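# Rehang the mismatched flower on a peg of its colour

## Task

Find the one flower hanging on a peg whose colour differs from its own, and move it to an empty peg that matches its colour. No stem may be bent out of shape. At the end the dryer must still hang on its rail, and every flower must hang upside down (head lowest), held by a clip on its stem.

## Robot and tools

Robot: two arms, left_arm and right_arm, each with six joints and a parallel gripper. In every row and every per-joint list the joint order is waist, shoulder, elbow, wrist pitch, wrist yaw, wrist roll. Wrist yaw is sign-flipped on both arms: positive in your numbers turns it the opposite way to the arm's own convention, in commands, results and refusals alike. The stated ranges (rad) use the arm's own signs: waist -2.618 to 3.054, shoulder 0.000 to 3.142, elbow 0.000 to 3.142, wrist pitch -1.571 to 1.571, wrist yaw -1.571 to 1.571, wrist roll -2.094 to 2.094. The true ends may differ from these by up to 0.059 rad either way.

Frame: all hand positions, velocities and orientations use the scene frame. Its origin lies at table-top height, halfway between the two arms' nominal bases; +x points out over the table, +z points up, and left_arm sits on the +y side (this has nothing to do with left or right in the images). Real bases are offset from nominal; a BASES line, if present, gives their calibrated spots. Reported hand poses can be a few centimetres off, more at long reach. The gripper's fingers point along its local +z and open and close along its local y; end_effector_position is the point between the pads, roughly 1 cm short of the fingertips.

The row: 14 numbers, each in [-1, 1], always for both arms: left_arm's six joint values then its opening, then right_arm's six then its opening. The joint values are offsets, not poses: they are added to that arm's Joint targets as they stood when the action (or move) began, not to the previous row, so sending the same offset again moves the joint further. Scale: 1.0 equals 2.224 rad for waist, shoulder and elbow, and 8.485 rad for wrist pitch, yaw and roll. Send 0 to leave a joint where its target is. The opening is absolute: +1 fully open, -1 closed; values in between send the fingers to where grip_measured reads that number. To keep a gripper unchanged, resend its current command (0 means half-open, not no change).

execute_actions(actions, cameras): actions is a list of actions; each action is a list of up to 15 rows, one per control step of 1/30 s, and a short action repeats its final row until 15 steps pass. An empty list just reports state and images. An action that pushes any joint more than 0.059 rad beyond its range is rejected for both arms; a malformed action, or a bad first action, rejects the whole call. Per step each joint target can lead its measured angle by at most 0.339 rad (first three joints) or 2.2 rad (wrist joints), and targets implying a hand jump over 200 mm are scaled back, so large offsets may need several actions.

move(target, speed, blend, opening_speed, blocking, cameras): target is one 14-number row or a list of up to 15 rows; every row's offsets count from the same starting Joint targets. All joints travel together, so the hand follows a curve and nothing steers around obstacles or the other arm. speed is rad/s for the joint with the farthest to go (0.01 to 12.57, default 0.5), one value or one per target. blend (rad) rounds corners at intermediate targets. opening_speed (per second on the -1..+1 scale, at least 0.2) ramps the finger command; use it low to close gently. blocking=false returns after about 0.5 s while the move continues. Paths last at least 0.5 s and stop short past 10 s. The result adds a move: line such as done, off_target (resting over 0.035 rad from target), moving, held or fault, plus limits=held if steps were withheld. done never proves contact or its absence.

wait(seconds 0 to 10, cameras) lets time pass holding the last commands. stop(cameras) brakes a running move. zoom_image(camera, region [x0, y0, x1, y1] in pixels, at most 504 by 504) enlarges part of the latest image. finished_scene(scene=1) ends the scene for good.

Cameras, each 896x504: cam_head_left, cam_head_right, cam_high, cam_low, cam_left_wrist, cam_right_wrist.

Result lines: Joint positions and Joint velocities per arm (rad, rad/s, then finger-pad gap in m, 0.094 when fully open); Joint targets (the base for your next offsets); Tool commands; grip_measured (reads a little wide when empty, narrower than the part under full squeeze); joint torques (include the arm's own weight, noisy, joints 1 to 3 wrap at ±28 N m); step readings of joint angles after execute_actions; end_effector_position and end_effector_quat_wxyz. "joint sent to its limit" means a joint was clipped at its end. "joint command not followed" means the clearance check altered some steps. "within noise" means the velocities are essentially zero. MOTOR HOT warns at 75 °C; an OVER-TEMPERATURE FAULT folds that arm away for the rest of the scene, and at 100 °C it collapses. Heat builds from holding loads, stretched poses, or pushing into something, even while idle.

Avoid: dropping the flower or letting go while it swings; anything leaving the table; knocking the dryer off its rail; squeezing stems hard (close slowly, the gripper reaches full force about 0.05 below first-contact reading); fast or deep contacts; and any contact between the two arms, including one gripper closing on the other's fingers, which can end the scene. To release a push, command targets back past the measured positions. Camera cables touching things count as the arm touching them. Loose objects may occasionally be nudged by outside pushes.

Each tool is called by a JSON object that holds its "method" and its "body".

## Session

{"method": "execute_actions", "body": {"actions": []}}

Scene clock: 0.00 s.
left_arm: end_effector_position=(+0.3992, +0.3093, +0.1067) grip_measured=+1.000 end_effector_quat_wxyz=(+0.604, -0.028, +0.795, +0.039) | right_arm: end_effector_position=(+0.3574, -0.2733, +0.1338) grip_measured=+1.000 end_effector_quat_wxyz=(+0.628, +0.053, +0.773, -0.070)
Joint positions: left_arm=[0.005 1.587 0.366 0.951 0.038 0.019 0.094] | right_arm=[0.089 1.499 0.358 0.933 -0.25 0.01 0.094]
Joint velocities: within noise
Joint torques (N m): no reading
Heat: left arm: 27 °C; right arm: 26 °C.
Joint targets: left_arm=[0.006 1.571 0.383 0.965 0.044 0.013] | right_arm=[0.089 1.483 0.375 0.946 -0.257 0.003]
Tool commands: left_gripper/opening=+1.0 right_gripper/opening=+1.0

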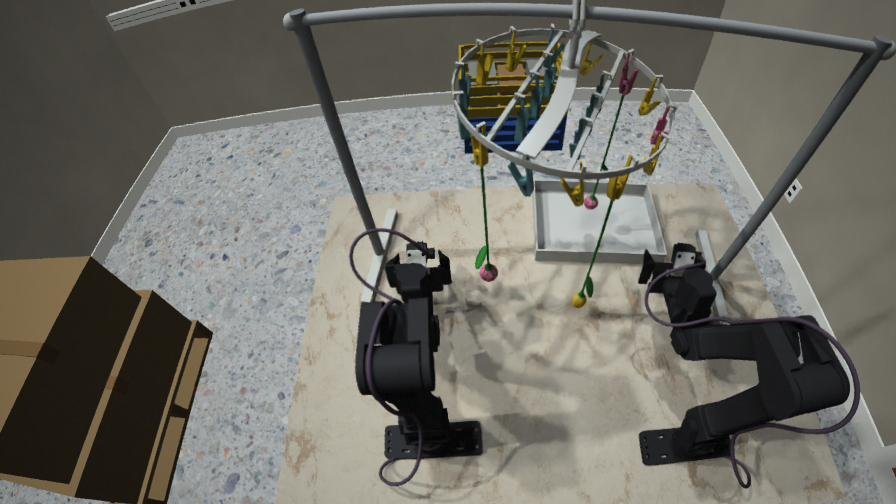

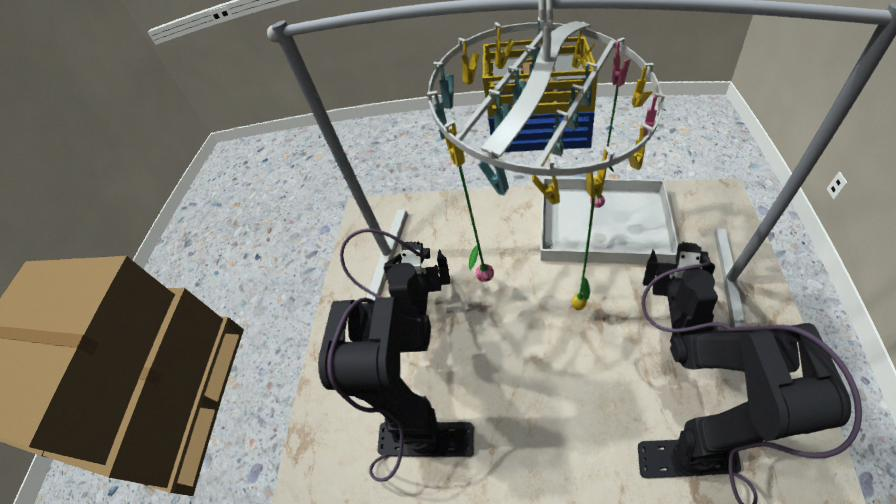

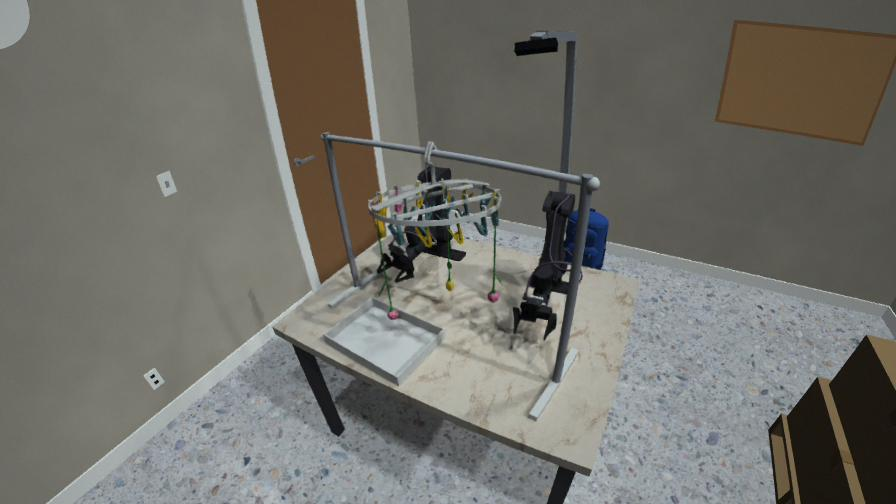

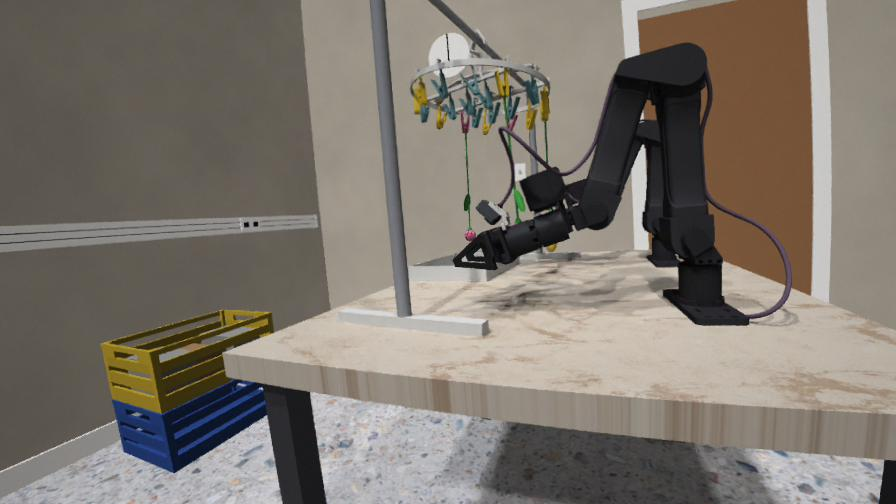

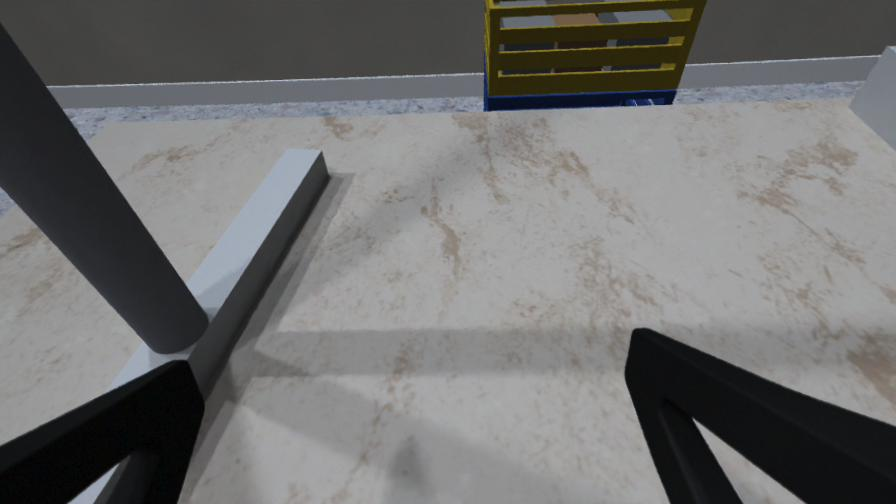

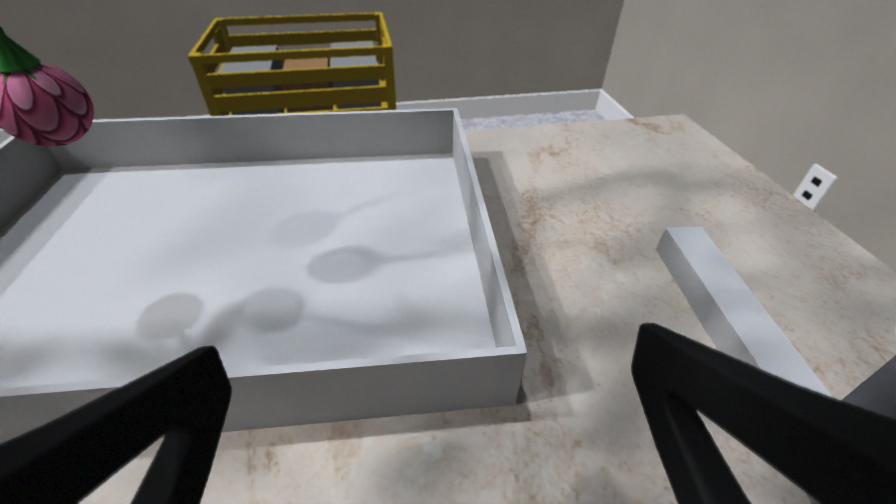

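{"method": "zoom_image", "body": {"camera": "cam_head_left", "region": [420, 0, 720, 220]}}

{"method": "zoom_image", "body": {"camera": "cam_head_right", "region": [400, 0, 700, 220]}}

{"method": "zoom_image", "body": {"camera": "cam_high", "region": [340, 130, 540, 330]}}

{"method": "zoom_image", "body": {"camera": "cam_low", "region": [390, 20, 590, 260]}}

Scaled by 1.680 from the camera's 896x504 image, which has a finer 1280x720 frame.

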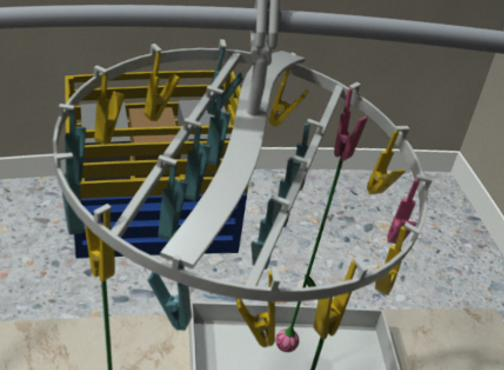

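Scaled by 1.680 from the camera's 896x504 image, which has a finer 1280x720 frame.

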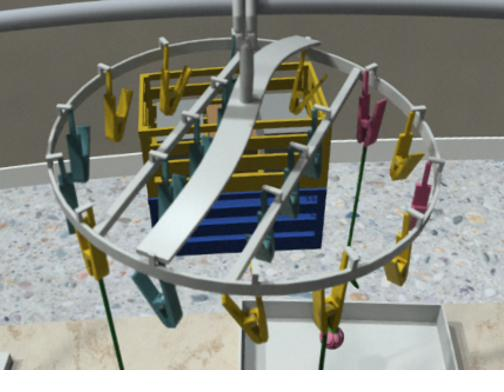

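Scaled by 2.520 from the camera's 896x504 image, which has a finer 1280x720 frame.

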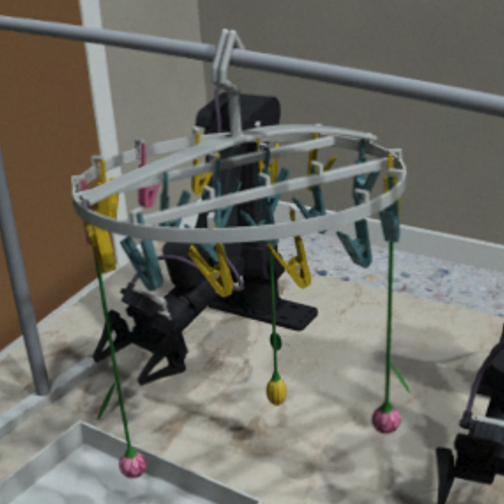

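Scaled by 2.100 from the camera's 896x504 image, which has a finer 1280x720 frame.

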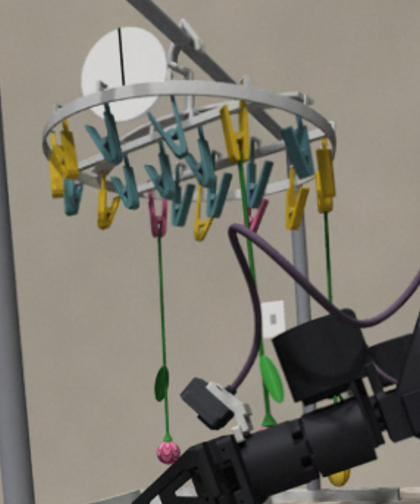

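{"method": "zoom_image", "body": {"camera": "cam_head_left", "region": [440, 110, 540, 210]}}

{"method": "zoom_image", "body": {"camera": "cam_head_left", "region": [550, 110, 690, 210]}}

{"method": "zoom_image", "body": {"camera": "cam_low", "region": [400, 50, 560, 150]}}

Scaled by 5.040 from the camera's 896x504 image, which has a finer 1280x720 frame.

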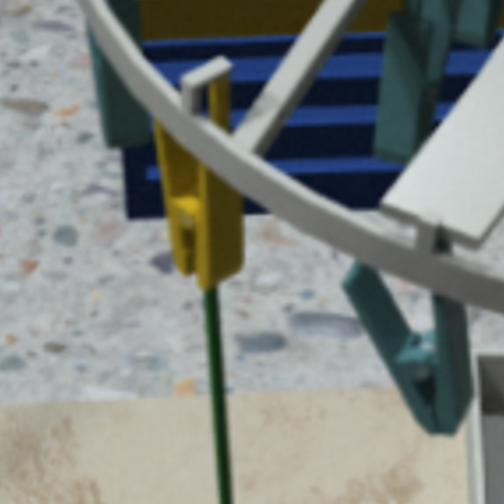

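Scaled by 3.600 from the camera's 896x504 image, which has a finer 1280x720 frame.

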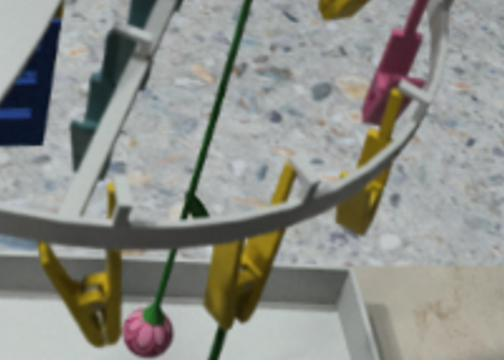

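Scaled by 3.150 from the camera's 896x504 image, which has a finer 1280x720 frame.

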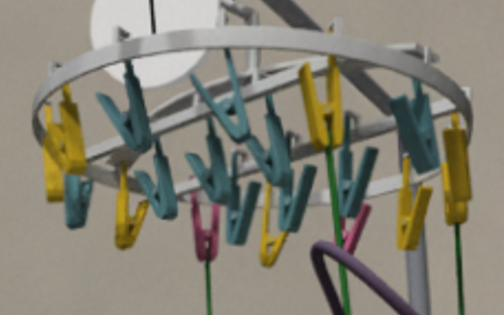

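{"method": "move", "body": {"target": [0.177, -0.168, 0.350, -0.0859, -0.158, -0.0015, 1, 0, 0, 0, 0, 0, 0, 1], "speed": 0.8}}

Scene clock: 218.73 s.
left_arm: end_effector_position=(+0.3361, +0.2499, +0.4214) grip_measured=+1.000 end_effector_quat_wxyz=(+0.680, +0.335, +0.604, -0.245) | right_arm: end_effector_position=(+0.3574, -0.2733, +0.1338) grip_measured=+1.000 end_effector_quat_wxyz=(+0.628, +0.048, +0.773, -0.074)
Joint positions: left_arm=[0.389 1.214 1.115 0.268 -1.294 -0.002 0.094] | right_arm=[0.089 1.499 0.358 0.933 -0.25 -0.003 0.094]
Joint velocities: within noise
Joint torques (N m): left_arm=[0.32 -4.83 9.84 0.8 0.03 0] | right_arm=[0.05 -6.78 7.77 2.08 -0.06 0.01]
Heat: left arm: 35 °C; right arm: 35 °C.
Joint targets: left_arm=[0.399 1.197 1.161 0.236 -1.297 0.001] | right_arm=[0.089 1.483 0.375 0.946 -0.257 0.003]
move: off_target (left_arm); left_arm: the elbow is farthest, 0.047 rad from its target

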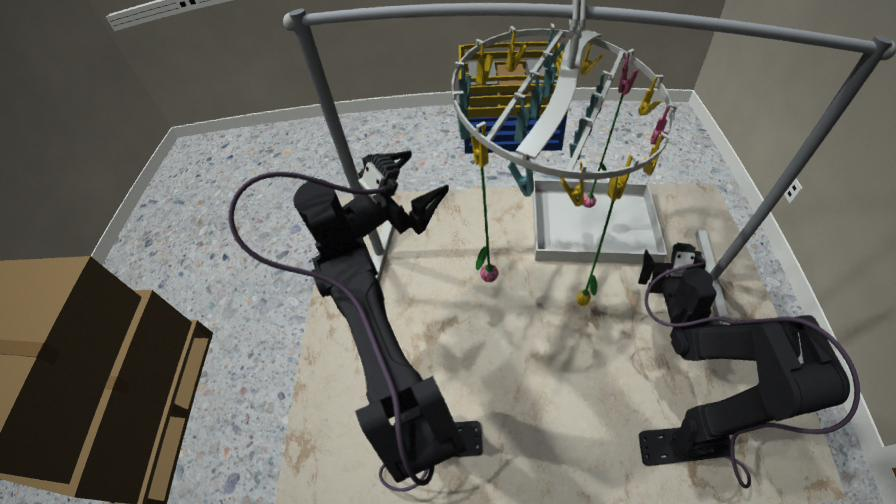

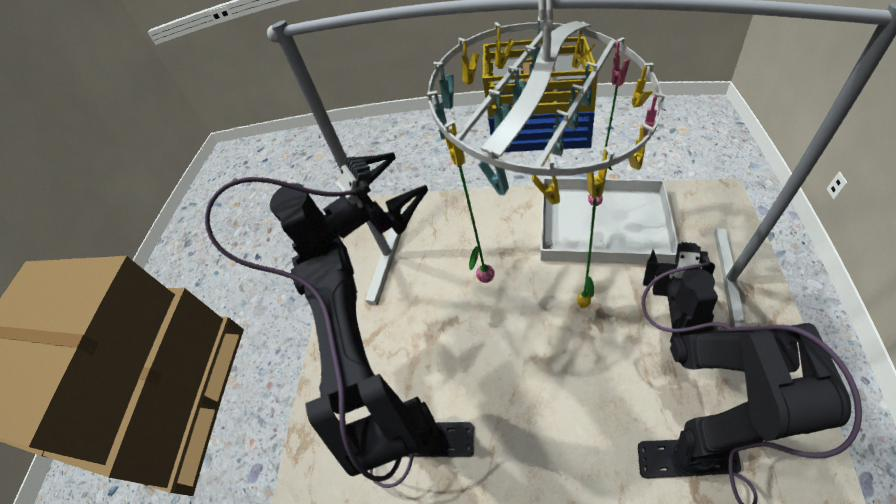

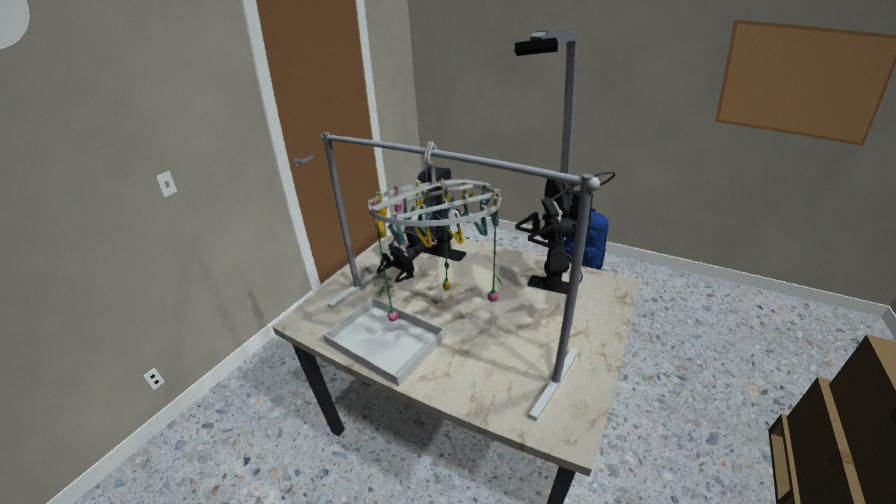

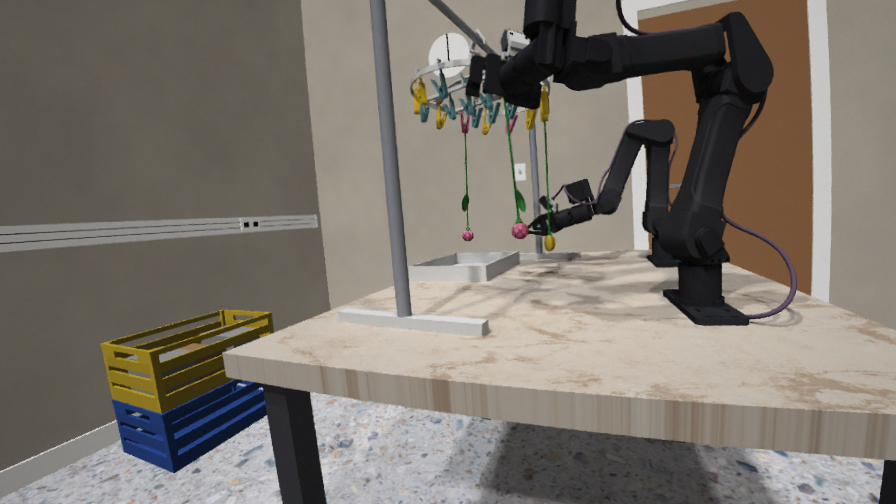

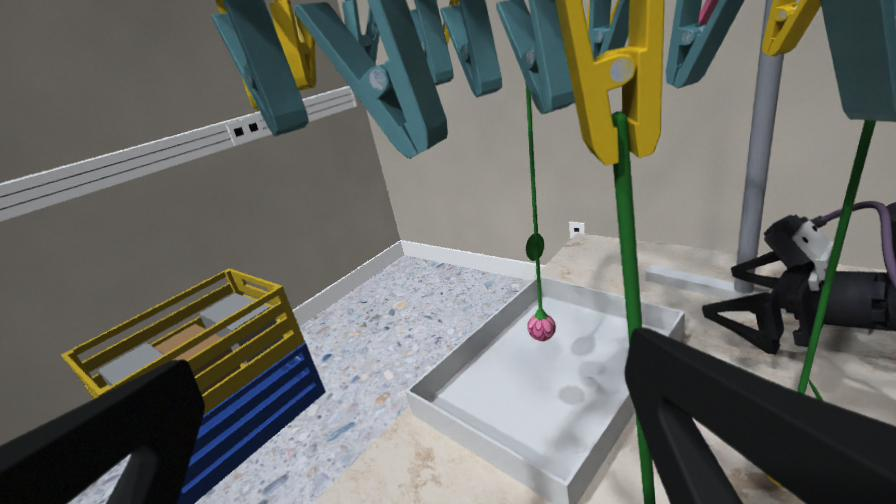

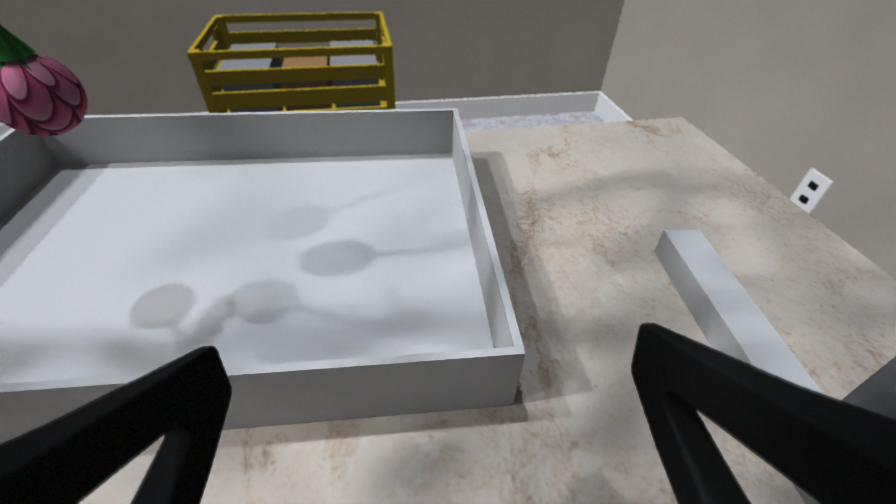

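{"method": "zoom_image", "body": {"camera": "cam_high", "region": [390, 130, 490, 200]}}

{"method": "zoom_image", "body": {"camera": "cam_left_wrist", "region": [200, 0, 704, 250]}}

{"method": "zoom_image", "body": {"camera": "cam_head_left", "region": [530, 0, 620, 80]}}

{"method": "zoom_image", "body": {"camera": "cam_head_right", "region": [400, 0, 700, 220]}}

Scaled by 5.040 from the camera's 896x504 image, which has a finer 1280x720 frame.

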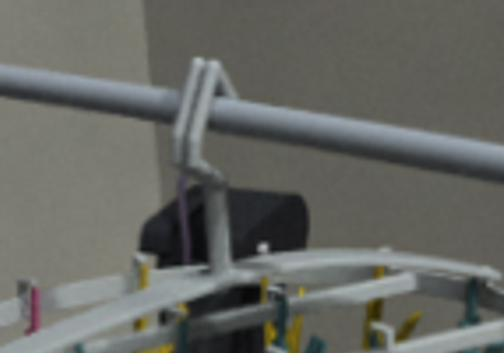

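Scaled by 1.000.

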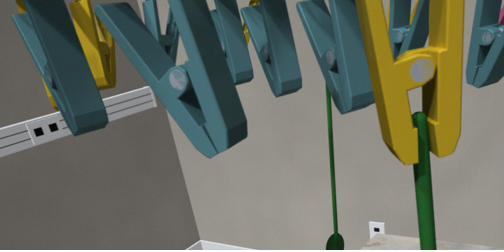

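Scaled by 5.600 from the camera's 896x504 image, which has a finer 1280x720 frame.

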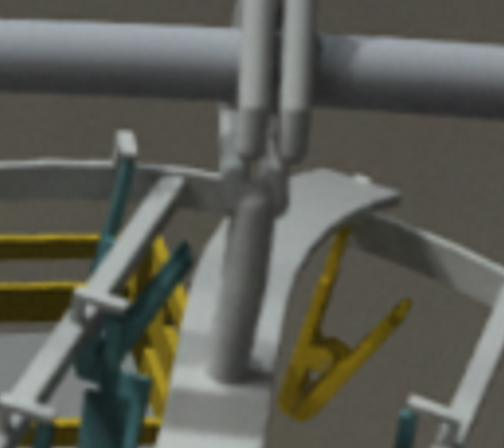

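Scaled by 1.680 from the camera's 896x504 image, which has a finer 1280x720 frame.

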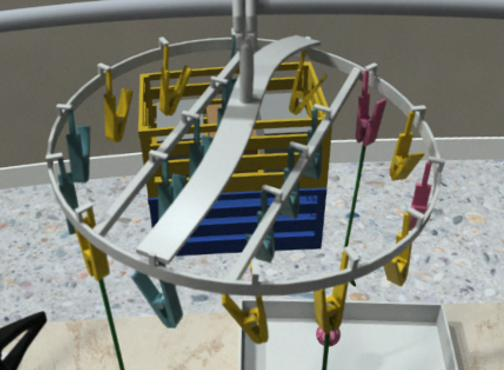

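{"method": "move", "body": {"target": [-0.0656, -0.0674, 0.0764, -0.0601, 0.0224, 0, 1, 0, 0, 0, 0, 0, 0, 1], "speed": 0.5}}

Scene clock: 402.37 s.
left_arm: end_effector_position=(+0.3009, +0.2114, +0.4580) grip_measured=+1.000 end_effector_quat_wxyz=(+0.648, +0.264, +0.659, -0.276) | right_arm: end_effector_position=(+0.3574, -0.2733, +0.1338) grip_measured=+1.000 end_effector_quat_wxyz=(+0.628, +0.048, +0.773, -0.074)
Joint positions: left_arm=[0.266 1.064 1.282 -0.238 -1.107 -0.004 0.094] | right_arm=[0.089 1.499 0.358 0.933 -0.25 -0.003 0.094]
Joint velocities: within noise
Joint torques (N m): left_arm=[-0.58 -3.1 9.78 0.93 0.04 -0.04] | right_arm=[0.03 -6.78 7.79 2.08 -0.07 0.01]
Heat: left arm: 40 °C; right arm: 37 °C.
Joint targets: left_arm=[0.254 1.047 1.331 -0.274 -1.107 0.001] | right_arm=[0.089 1.483 0.375 0.946 -0.257 0.003]
move: off_target (left_arm); left_arm: the elbow is farthest, 0.049 rad from its target

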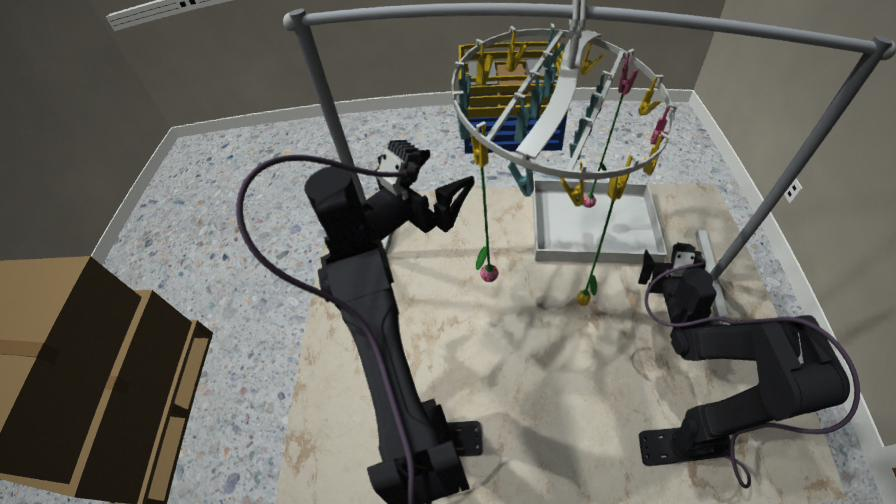

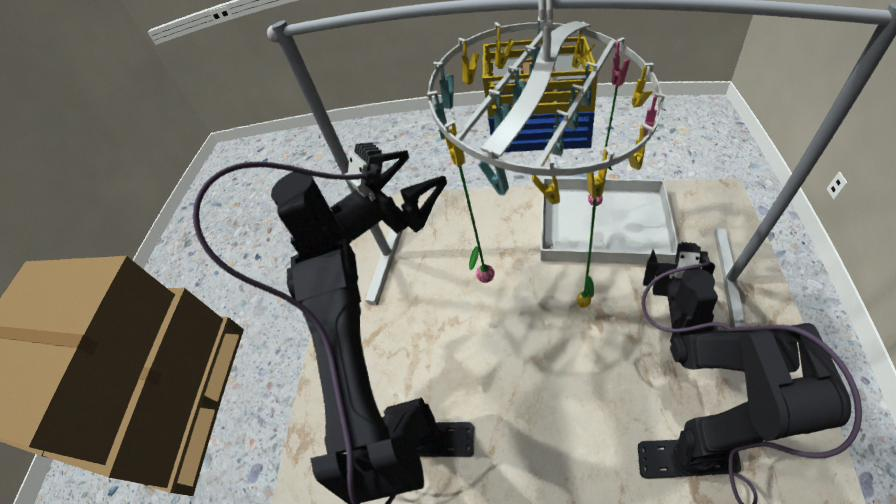

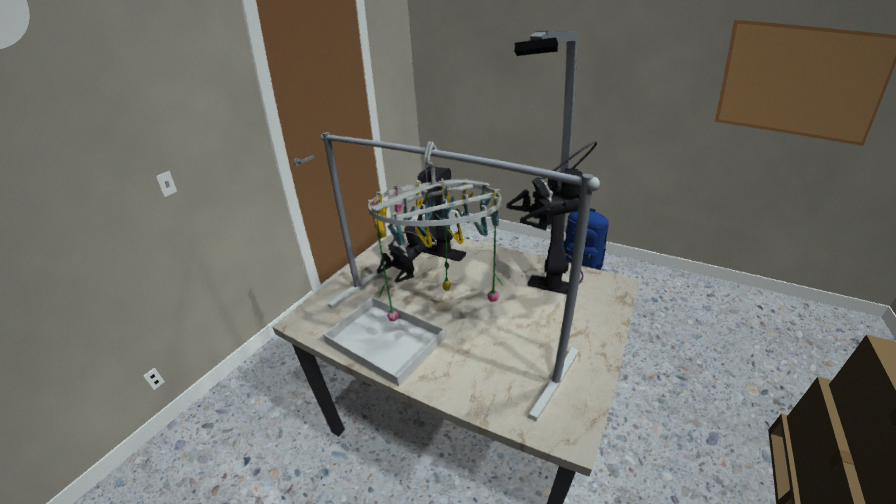

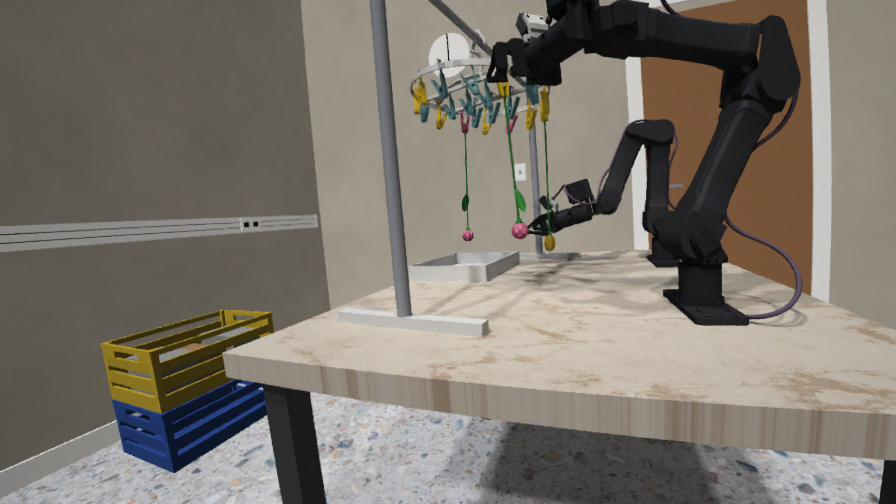

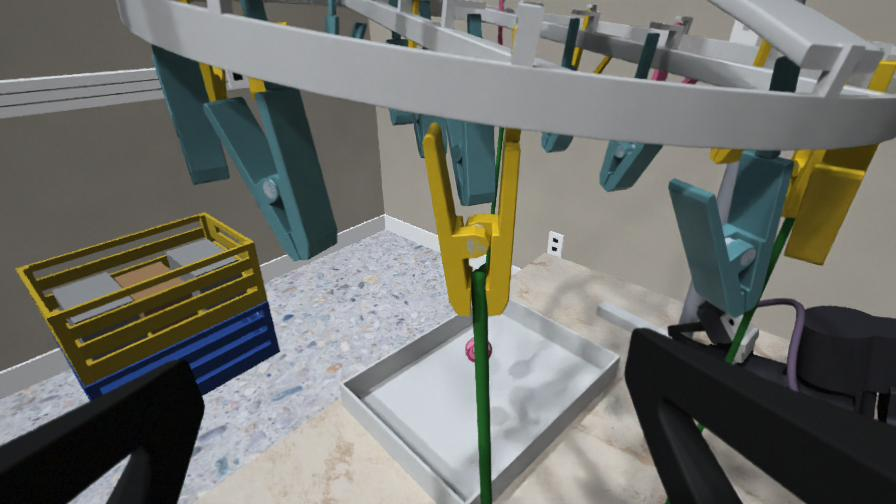

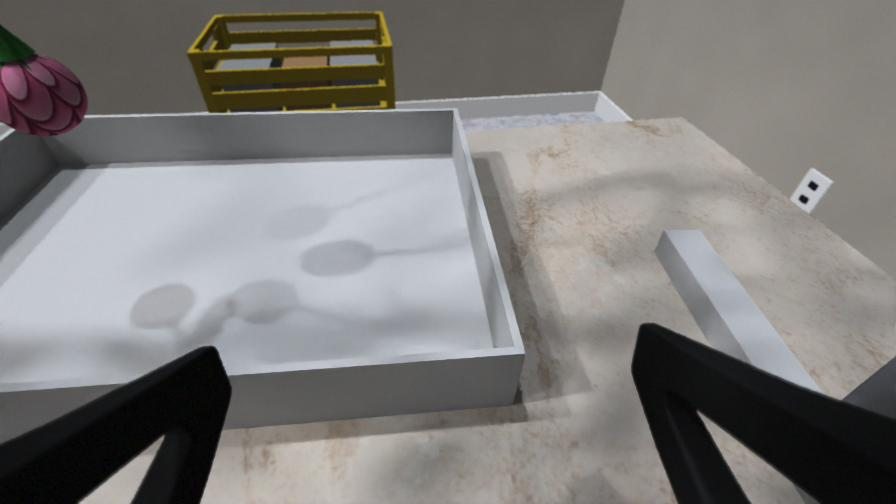

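{"method": "move", "body": {"target": [-0.0490, 0.0036, 0.0571, -0.0140, 0.0128, 0, 1, 0, 0, 0, 0, 0, 0, 1], "speed": 0.4, "cameras": ["cam_left_wrist", "cam_low", "cam_head_left"]}}

Scene clock: 453.27 s.
left_arm: end_effector_position=(+0.2900, +0.1871, +0.4881) grip_measured=+1.000 end_effector_quat_wxyz=(+0.650, +0.269, +0.656, -0.274) | right_arm: end_effector_position=(+0.3574, -0.2733, +0.1338) grip_measured=+1.000 end_effector_quat_wxyz=(+0.628, +0.048, +0.773, -0.074)
Joint positions: left_arm=[0.154 1.064 1.412 -0.356 -0.999 -0.004 0.094] | right_arm=[0.089 1.499 0.358 0.933 -0.25 -0.003 0.094]
Joint velocities: within noise
Joint torques (N m): left_arm=[-0.44 -2.03 9.33 0.94 0.04 -0.02] | right_arm=[0.05 -6.76 7.79 2.08 -0.06 0.01]
Heat: left arm: 34 °C; right arm: 37 °C.
Joint targets: left_arm=[0.145 1.055 1.458 -0.393 -0.998 0.001] | right_arm=[0.089 1.483 0.375 0.946 -0.257 0.003]
move: off_target (left_arm); left_arm: the elbow is farthest, 0.046 rad from its target
Images, in order (width x height): cam_head_left 896x504, cam_low 896x504, cam_left_wrist 896x504.

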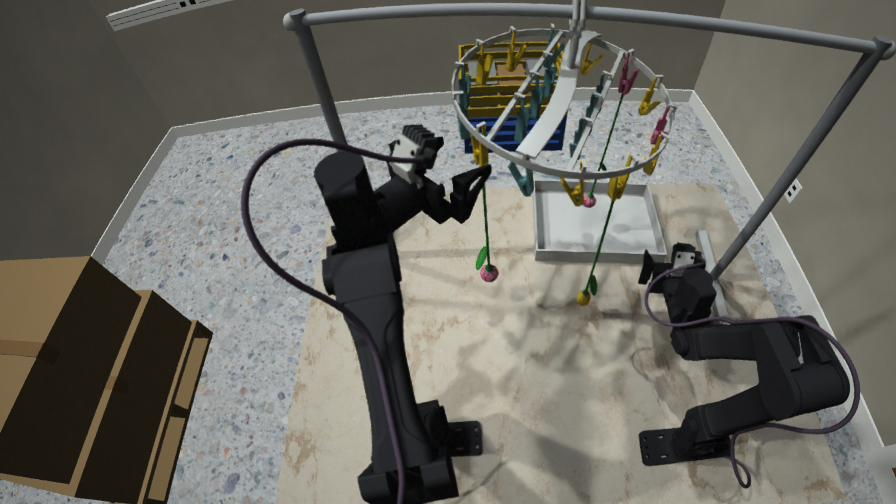

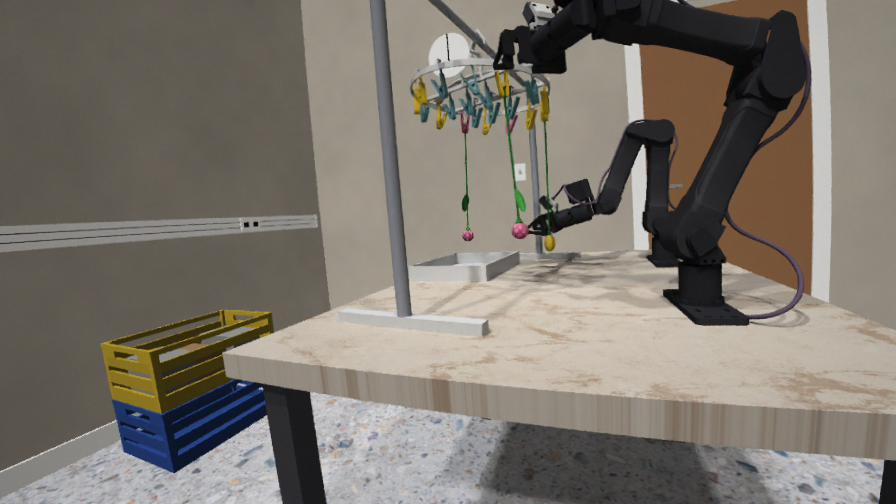

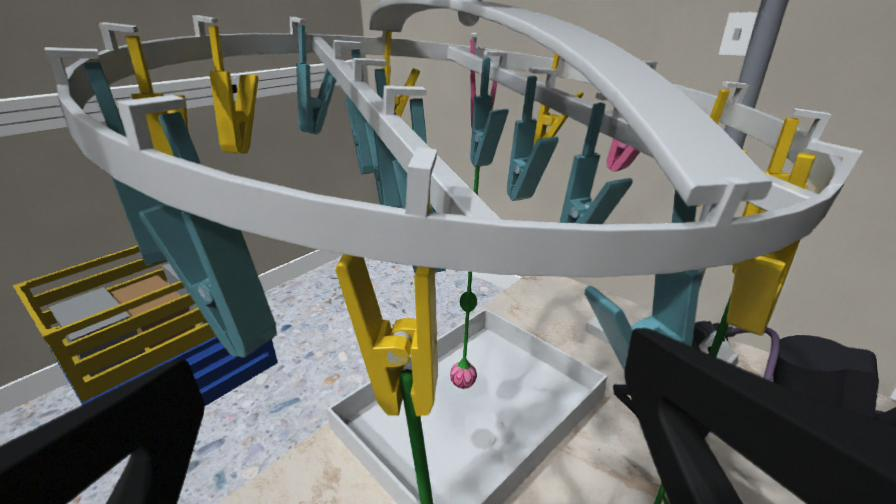

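{"method": "zoom_image", "body": {"camera": "cam_low", "region": [460, 0, 620, 110]}}

{"method": "zoom_image", "body": {"camera": "cam_head_left", "region": [380, 100, 520, 240]}}

{"method": "zoom_image", "body": {"camera": "cam_low", "region": [500, 100, 640, 260]}}

Scaled by 3.150 from the camera's 896x504 image, which has a finer 1280x720 frame.

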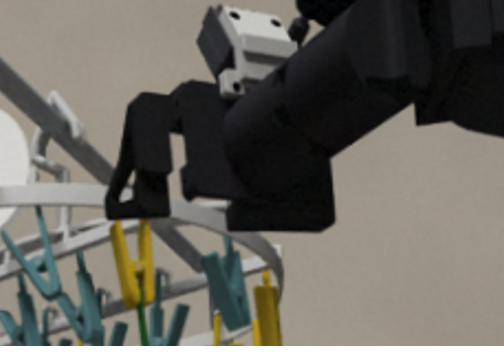

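Scaled by 3.600 from the camera's 896x504 image, which has a finer 1280x720 frame.

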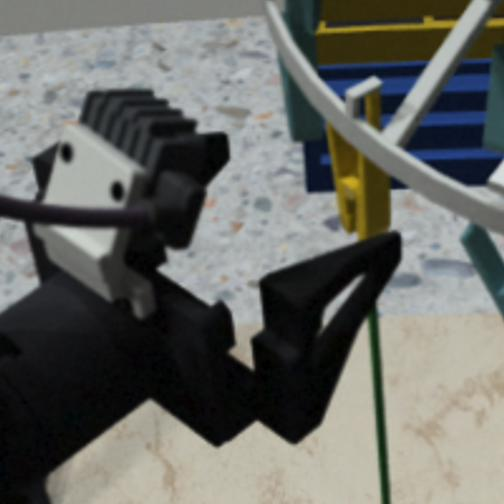

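Scaled by 3.150 from the camera's 896x504 image, which has a finer 1280x720 frame.

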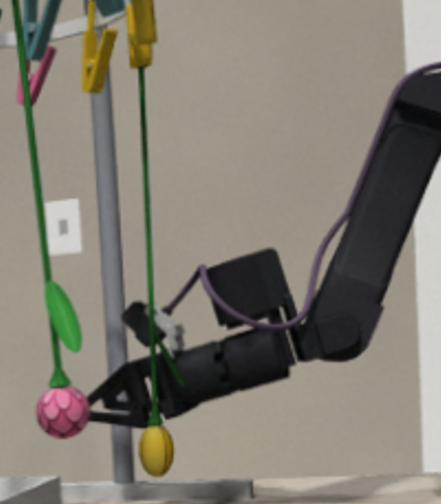

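{"method": "move", "body": {"target": [-0.0160, -0.0400, -0.1790, 0.0892, 0.0101, -0.0417, -0.149, 0, 0, 0, 0, 0, 0, 1], "speed": 0.6, "opening_speed": 1.0, "cameras": ["cam_left_wrist", "cam_low", "cam_head_left"]}}

Scene clock: 624.70 s.
left_arm: end_effector_position=(+0.2942, +0.1852, +0.4852) grip_measured=-0.147 end_effector_quat_wxyz=(+0.713, +0.230, +0.581, -0.318) | right_arm: end_effector_position=(+0.3574, -0.2733, +0.1338) grip_measured=+1.000 end_effector_quat_wxyz=(+0.628, +0.048, +0.773, -0.074)
Joint positions: left_arm=[0.122 0.989 1.075 0.294 -0.94 -0.355 0.04] | right_arm=[0.089 1.499 0.358 0.933 -0.25 -0.003 0.094]
Joint velocities: within noise
Joint torques (N m): left_arm=[-0.64 -2.99 4.57 1.73 0.34 0.01] | right_arm=[0.05 -6.76 7.79 2.08 -0.06 0.01]
Heat: left arm: 39 °C; right arm: 38 °C.
Joint targets: left_arm=[0.109 0.966 1.060 0.364 -0.913 -0.353] | right_arm=[0.089 1.483 0.375 0.946 -0.257 0.003]
move: off_target (left_arm); left_arm: the wrist pitch is farthest, 0.070 rad from its target
Images, in order (width x height): cam_head_left 896x504, cam_low 896x504, cam_left_wrist 896x504.

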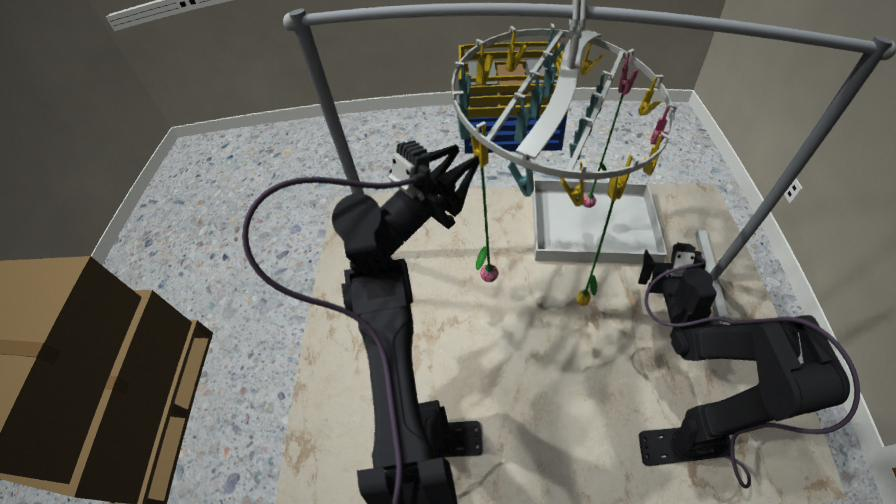

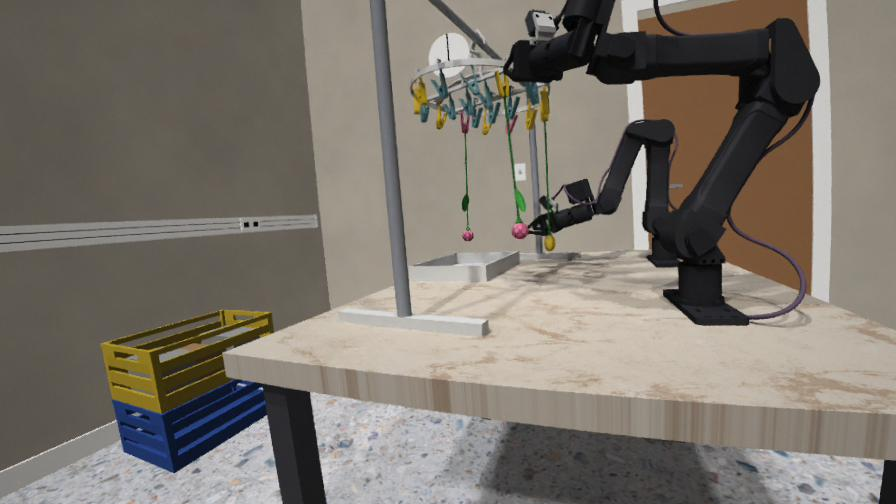

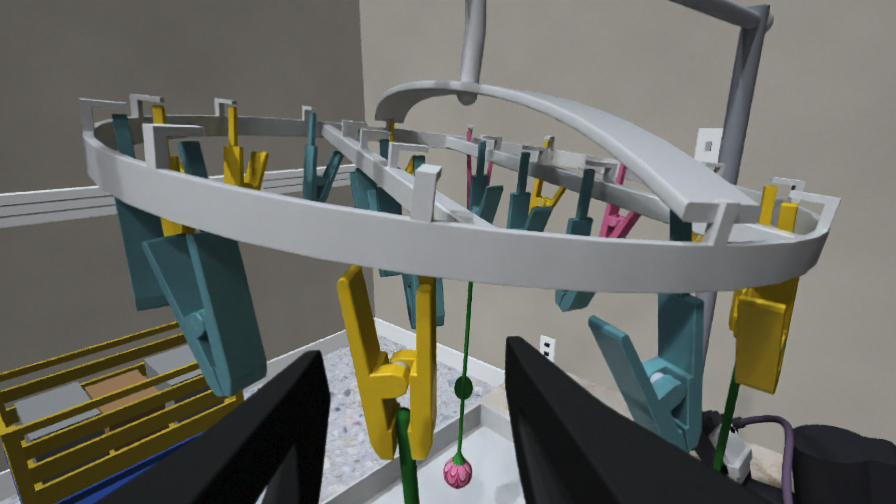

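{"method": "zoom_image", "body": {"camera": "cam_left_wrist", "region": [290, 230, 542, 482]}}

Scaled by 2.000 from the camera's 896x504 image, which has a finer 1280x720 frame.

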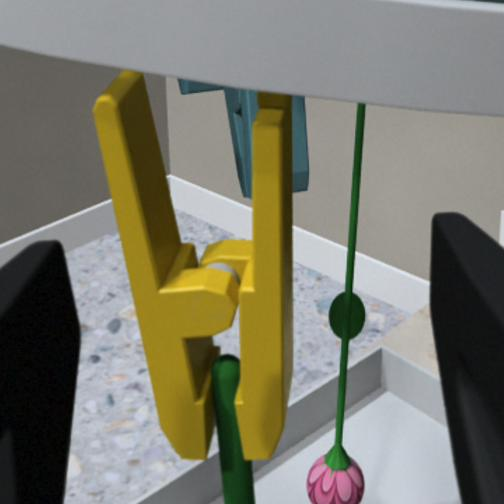

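{"method": "move", "body": {"target": [0.0499, 0.0827, 0.0315, 0.0396, -0.0326, -0.0265, -0.19, 0, 0, 0, 0, 0, 0, 1], "speed": 0.5, "cameras": ["cam_left_wrist"]}}

Scene clock: 746.43 s.
left_arm: end_effector_position=(+0.3109, +0.1946, +0.4717) grip_measured=-0.188 end_effector_quat_wxyz=(+0.674, +0.278, +0.570, -0.379) | right_arm: end_effector_position=(+0.3574, -0.2733, +0.1338) grip_measured=+1.000 end_effector_quat_wxyz=(+0.628, +0.048, +0.773, -0.074)
Joint positions: left_arm=[0.219 1.16 1.075 0.641 -1.188 -0.58 0.038] | right_arm=[0.089 1.499 0.358 0.933 -0.25 -0.003 0.094]
Joint velocities: within noise
Joint torques (N m): left_arm=[0.39 -3.41 10.3 1.38 0.17 0.03] | right_arm=[0.05 -6.78 7.79 2.08 -0.06 0.01]
Heat: left arm: 35 °C; right arm: 39 °C.
Joint targets: left_arm=[0.220 1.150 1.130 0.700 -1.189 -0.578] | right_arm=[0.089 1.483 0.375 0.946 -0.257 0.003]
move: off_target (left_arm); left_arm: the wrist pitch is farthest, 0.059 rad from its target
Images, in order (width x height): cam_left_wrist 896x504.

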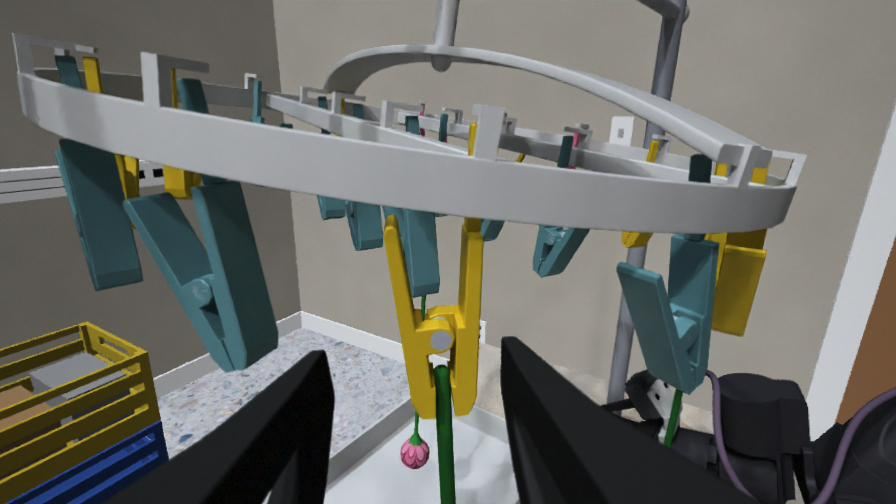

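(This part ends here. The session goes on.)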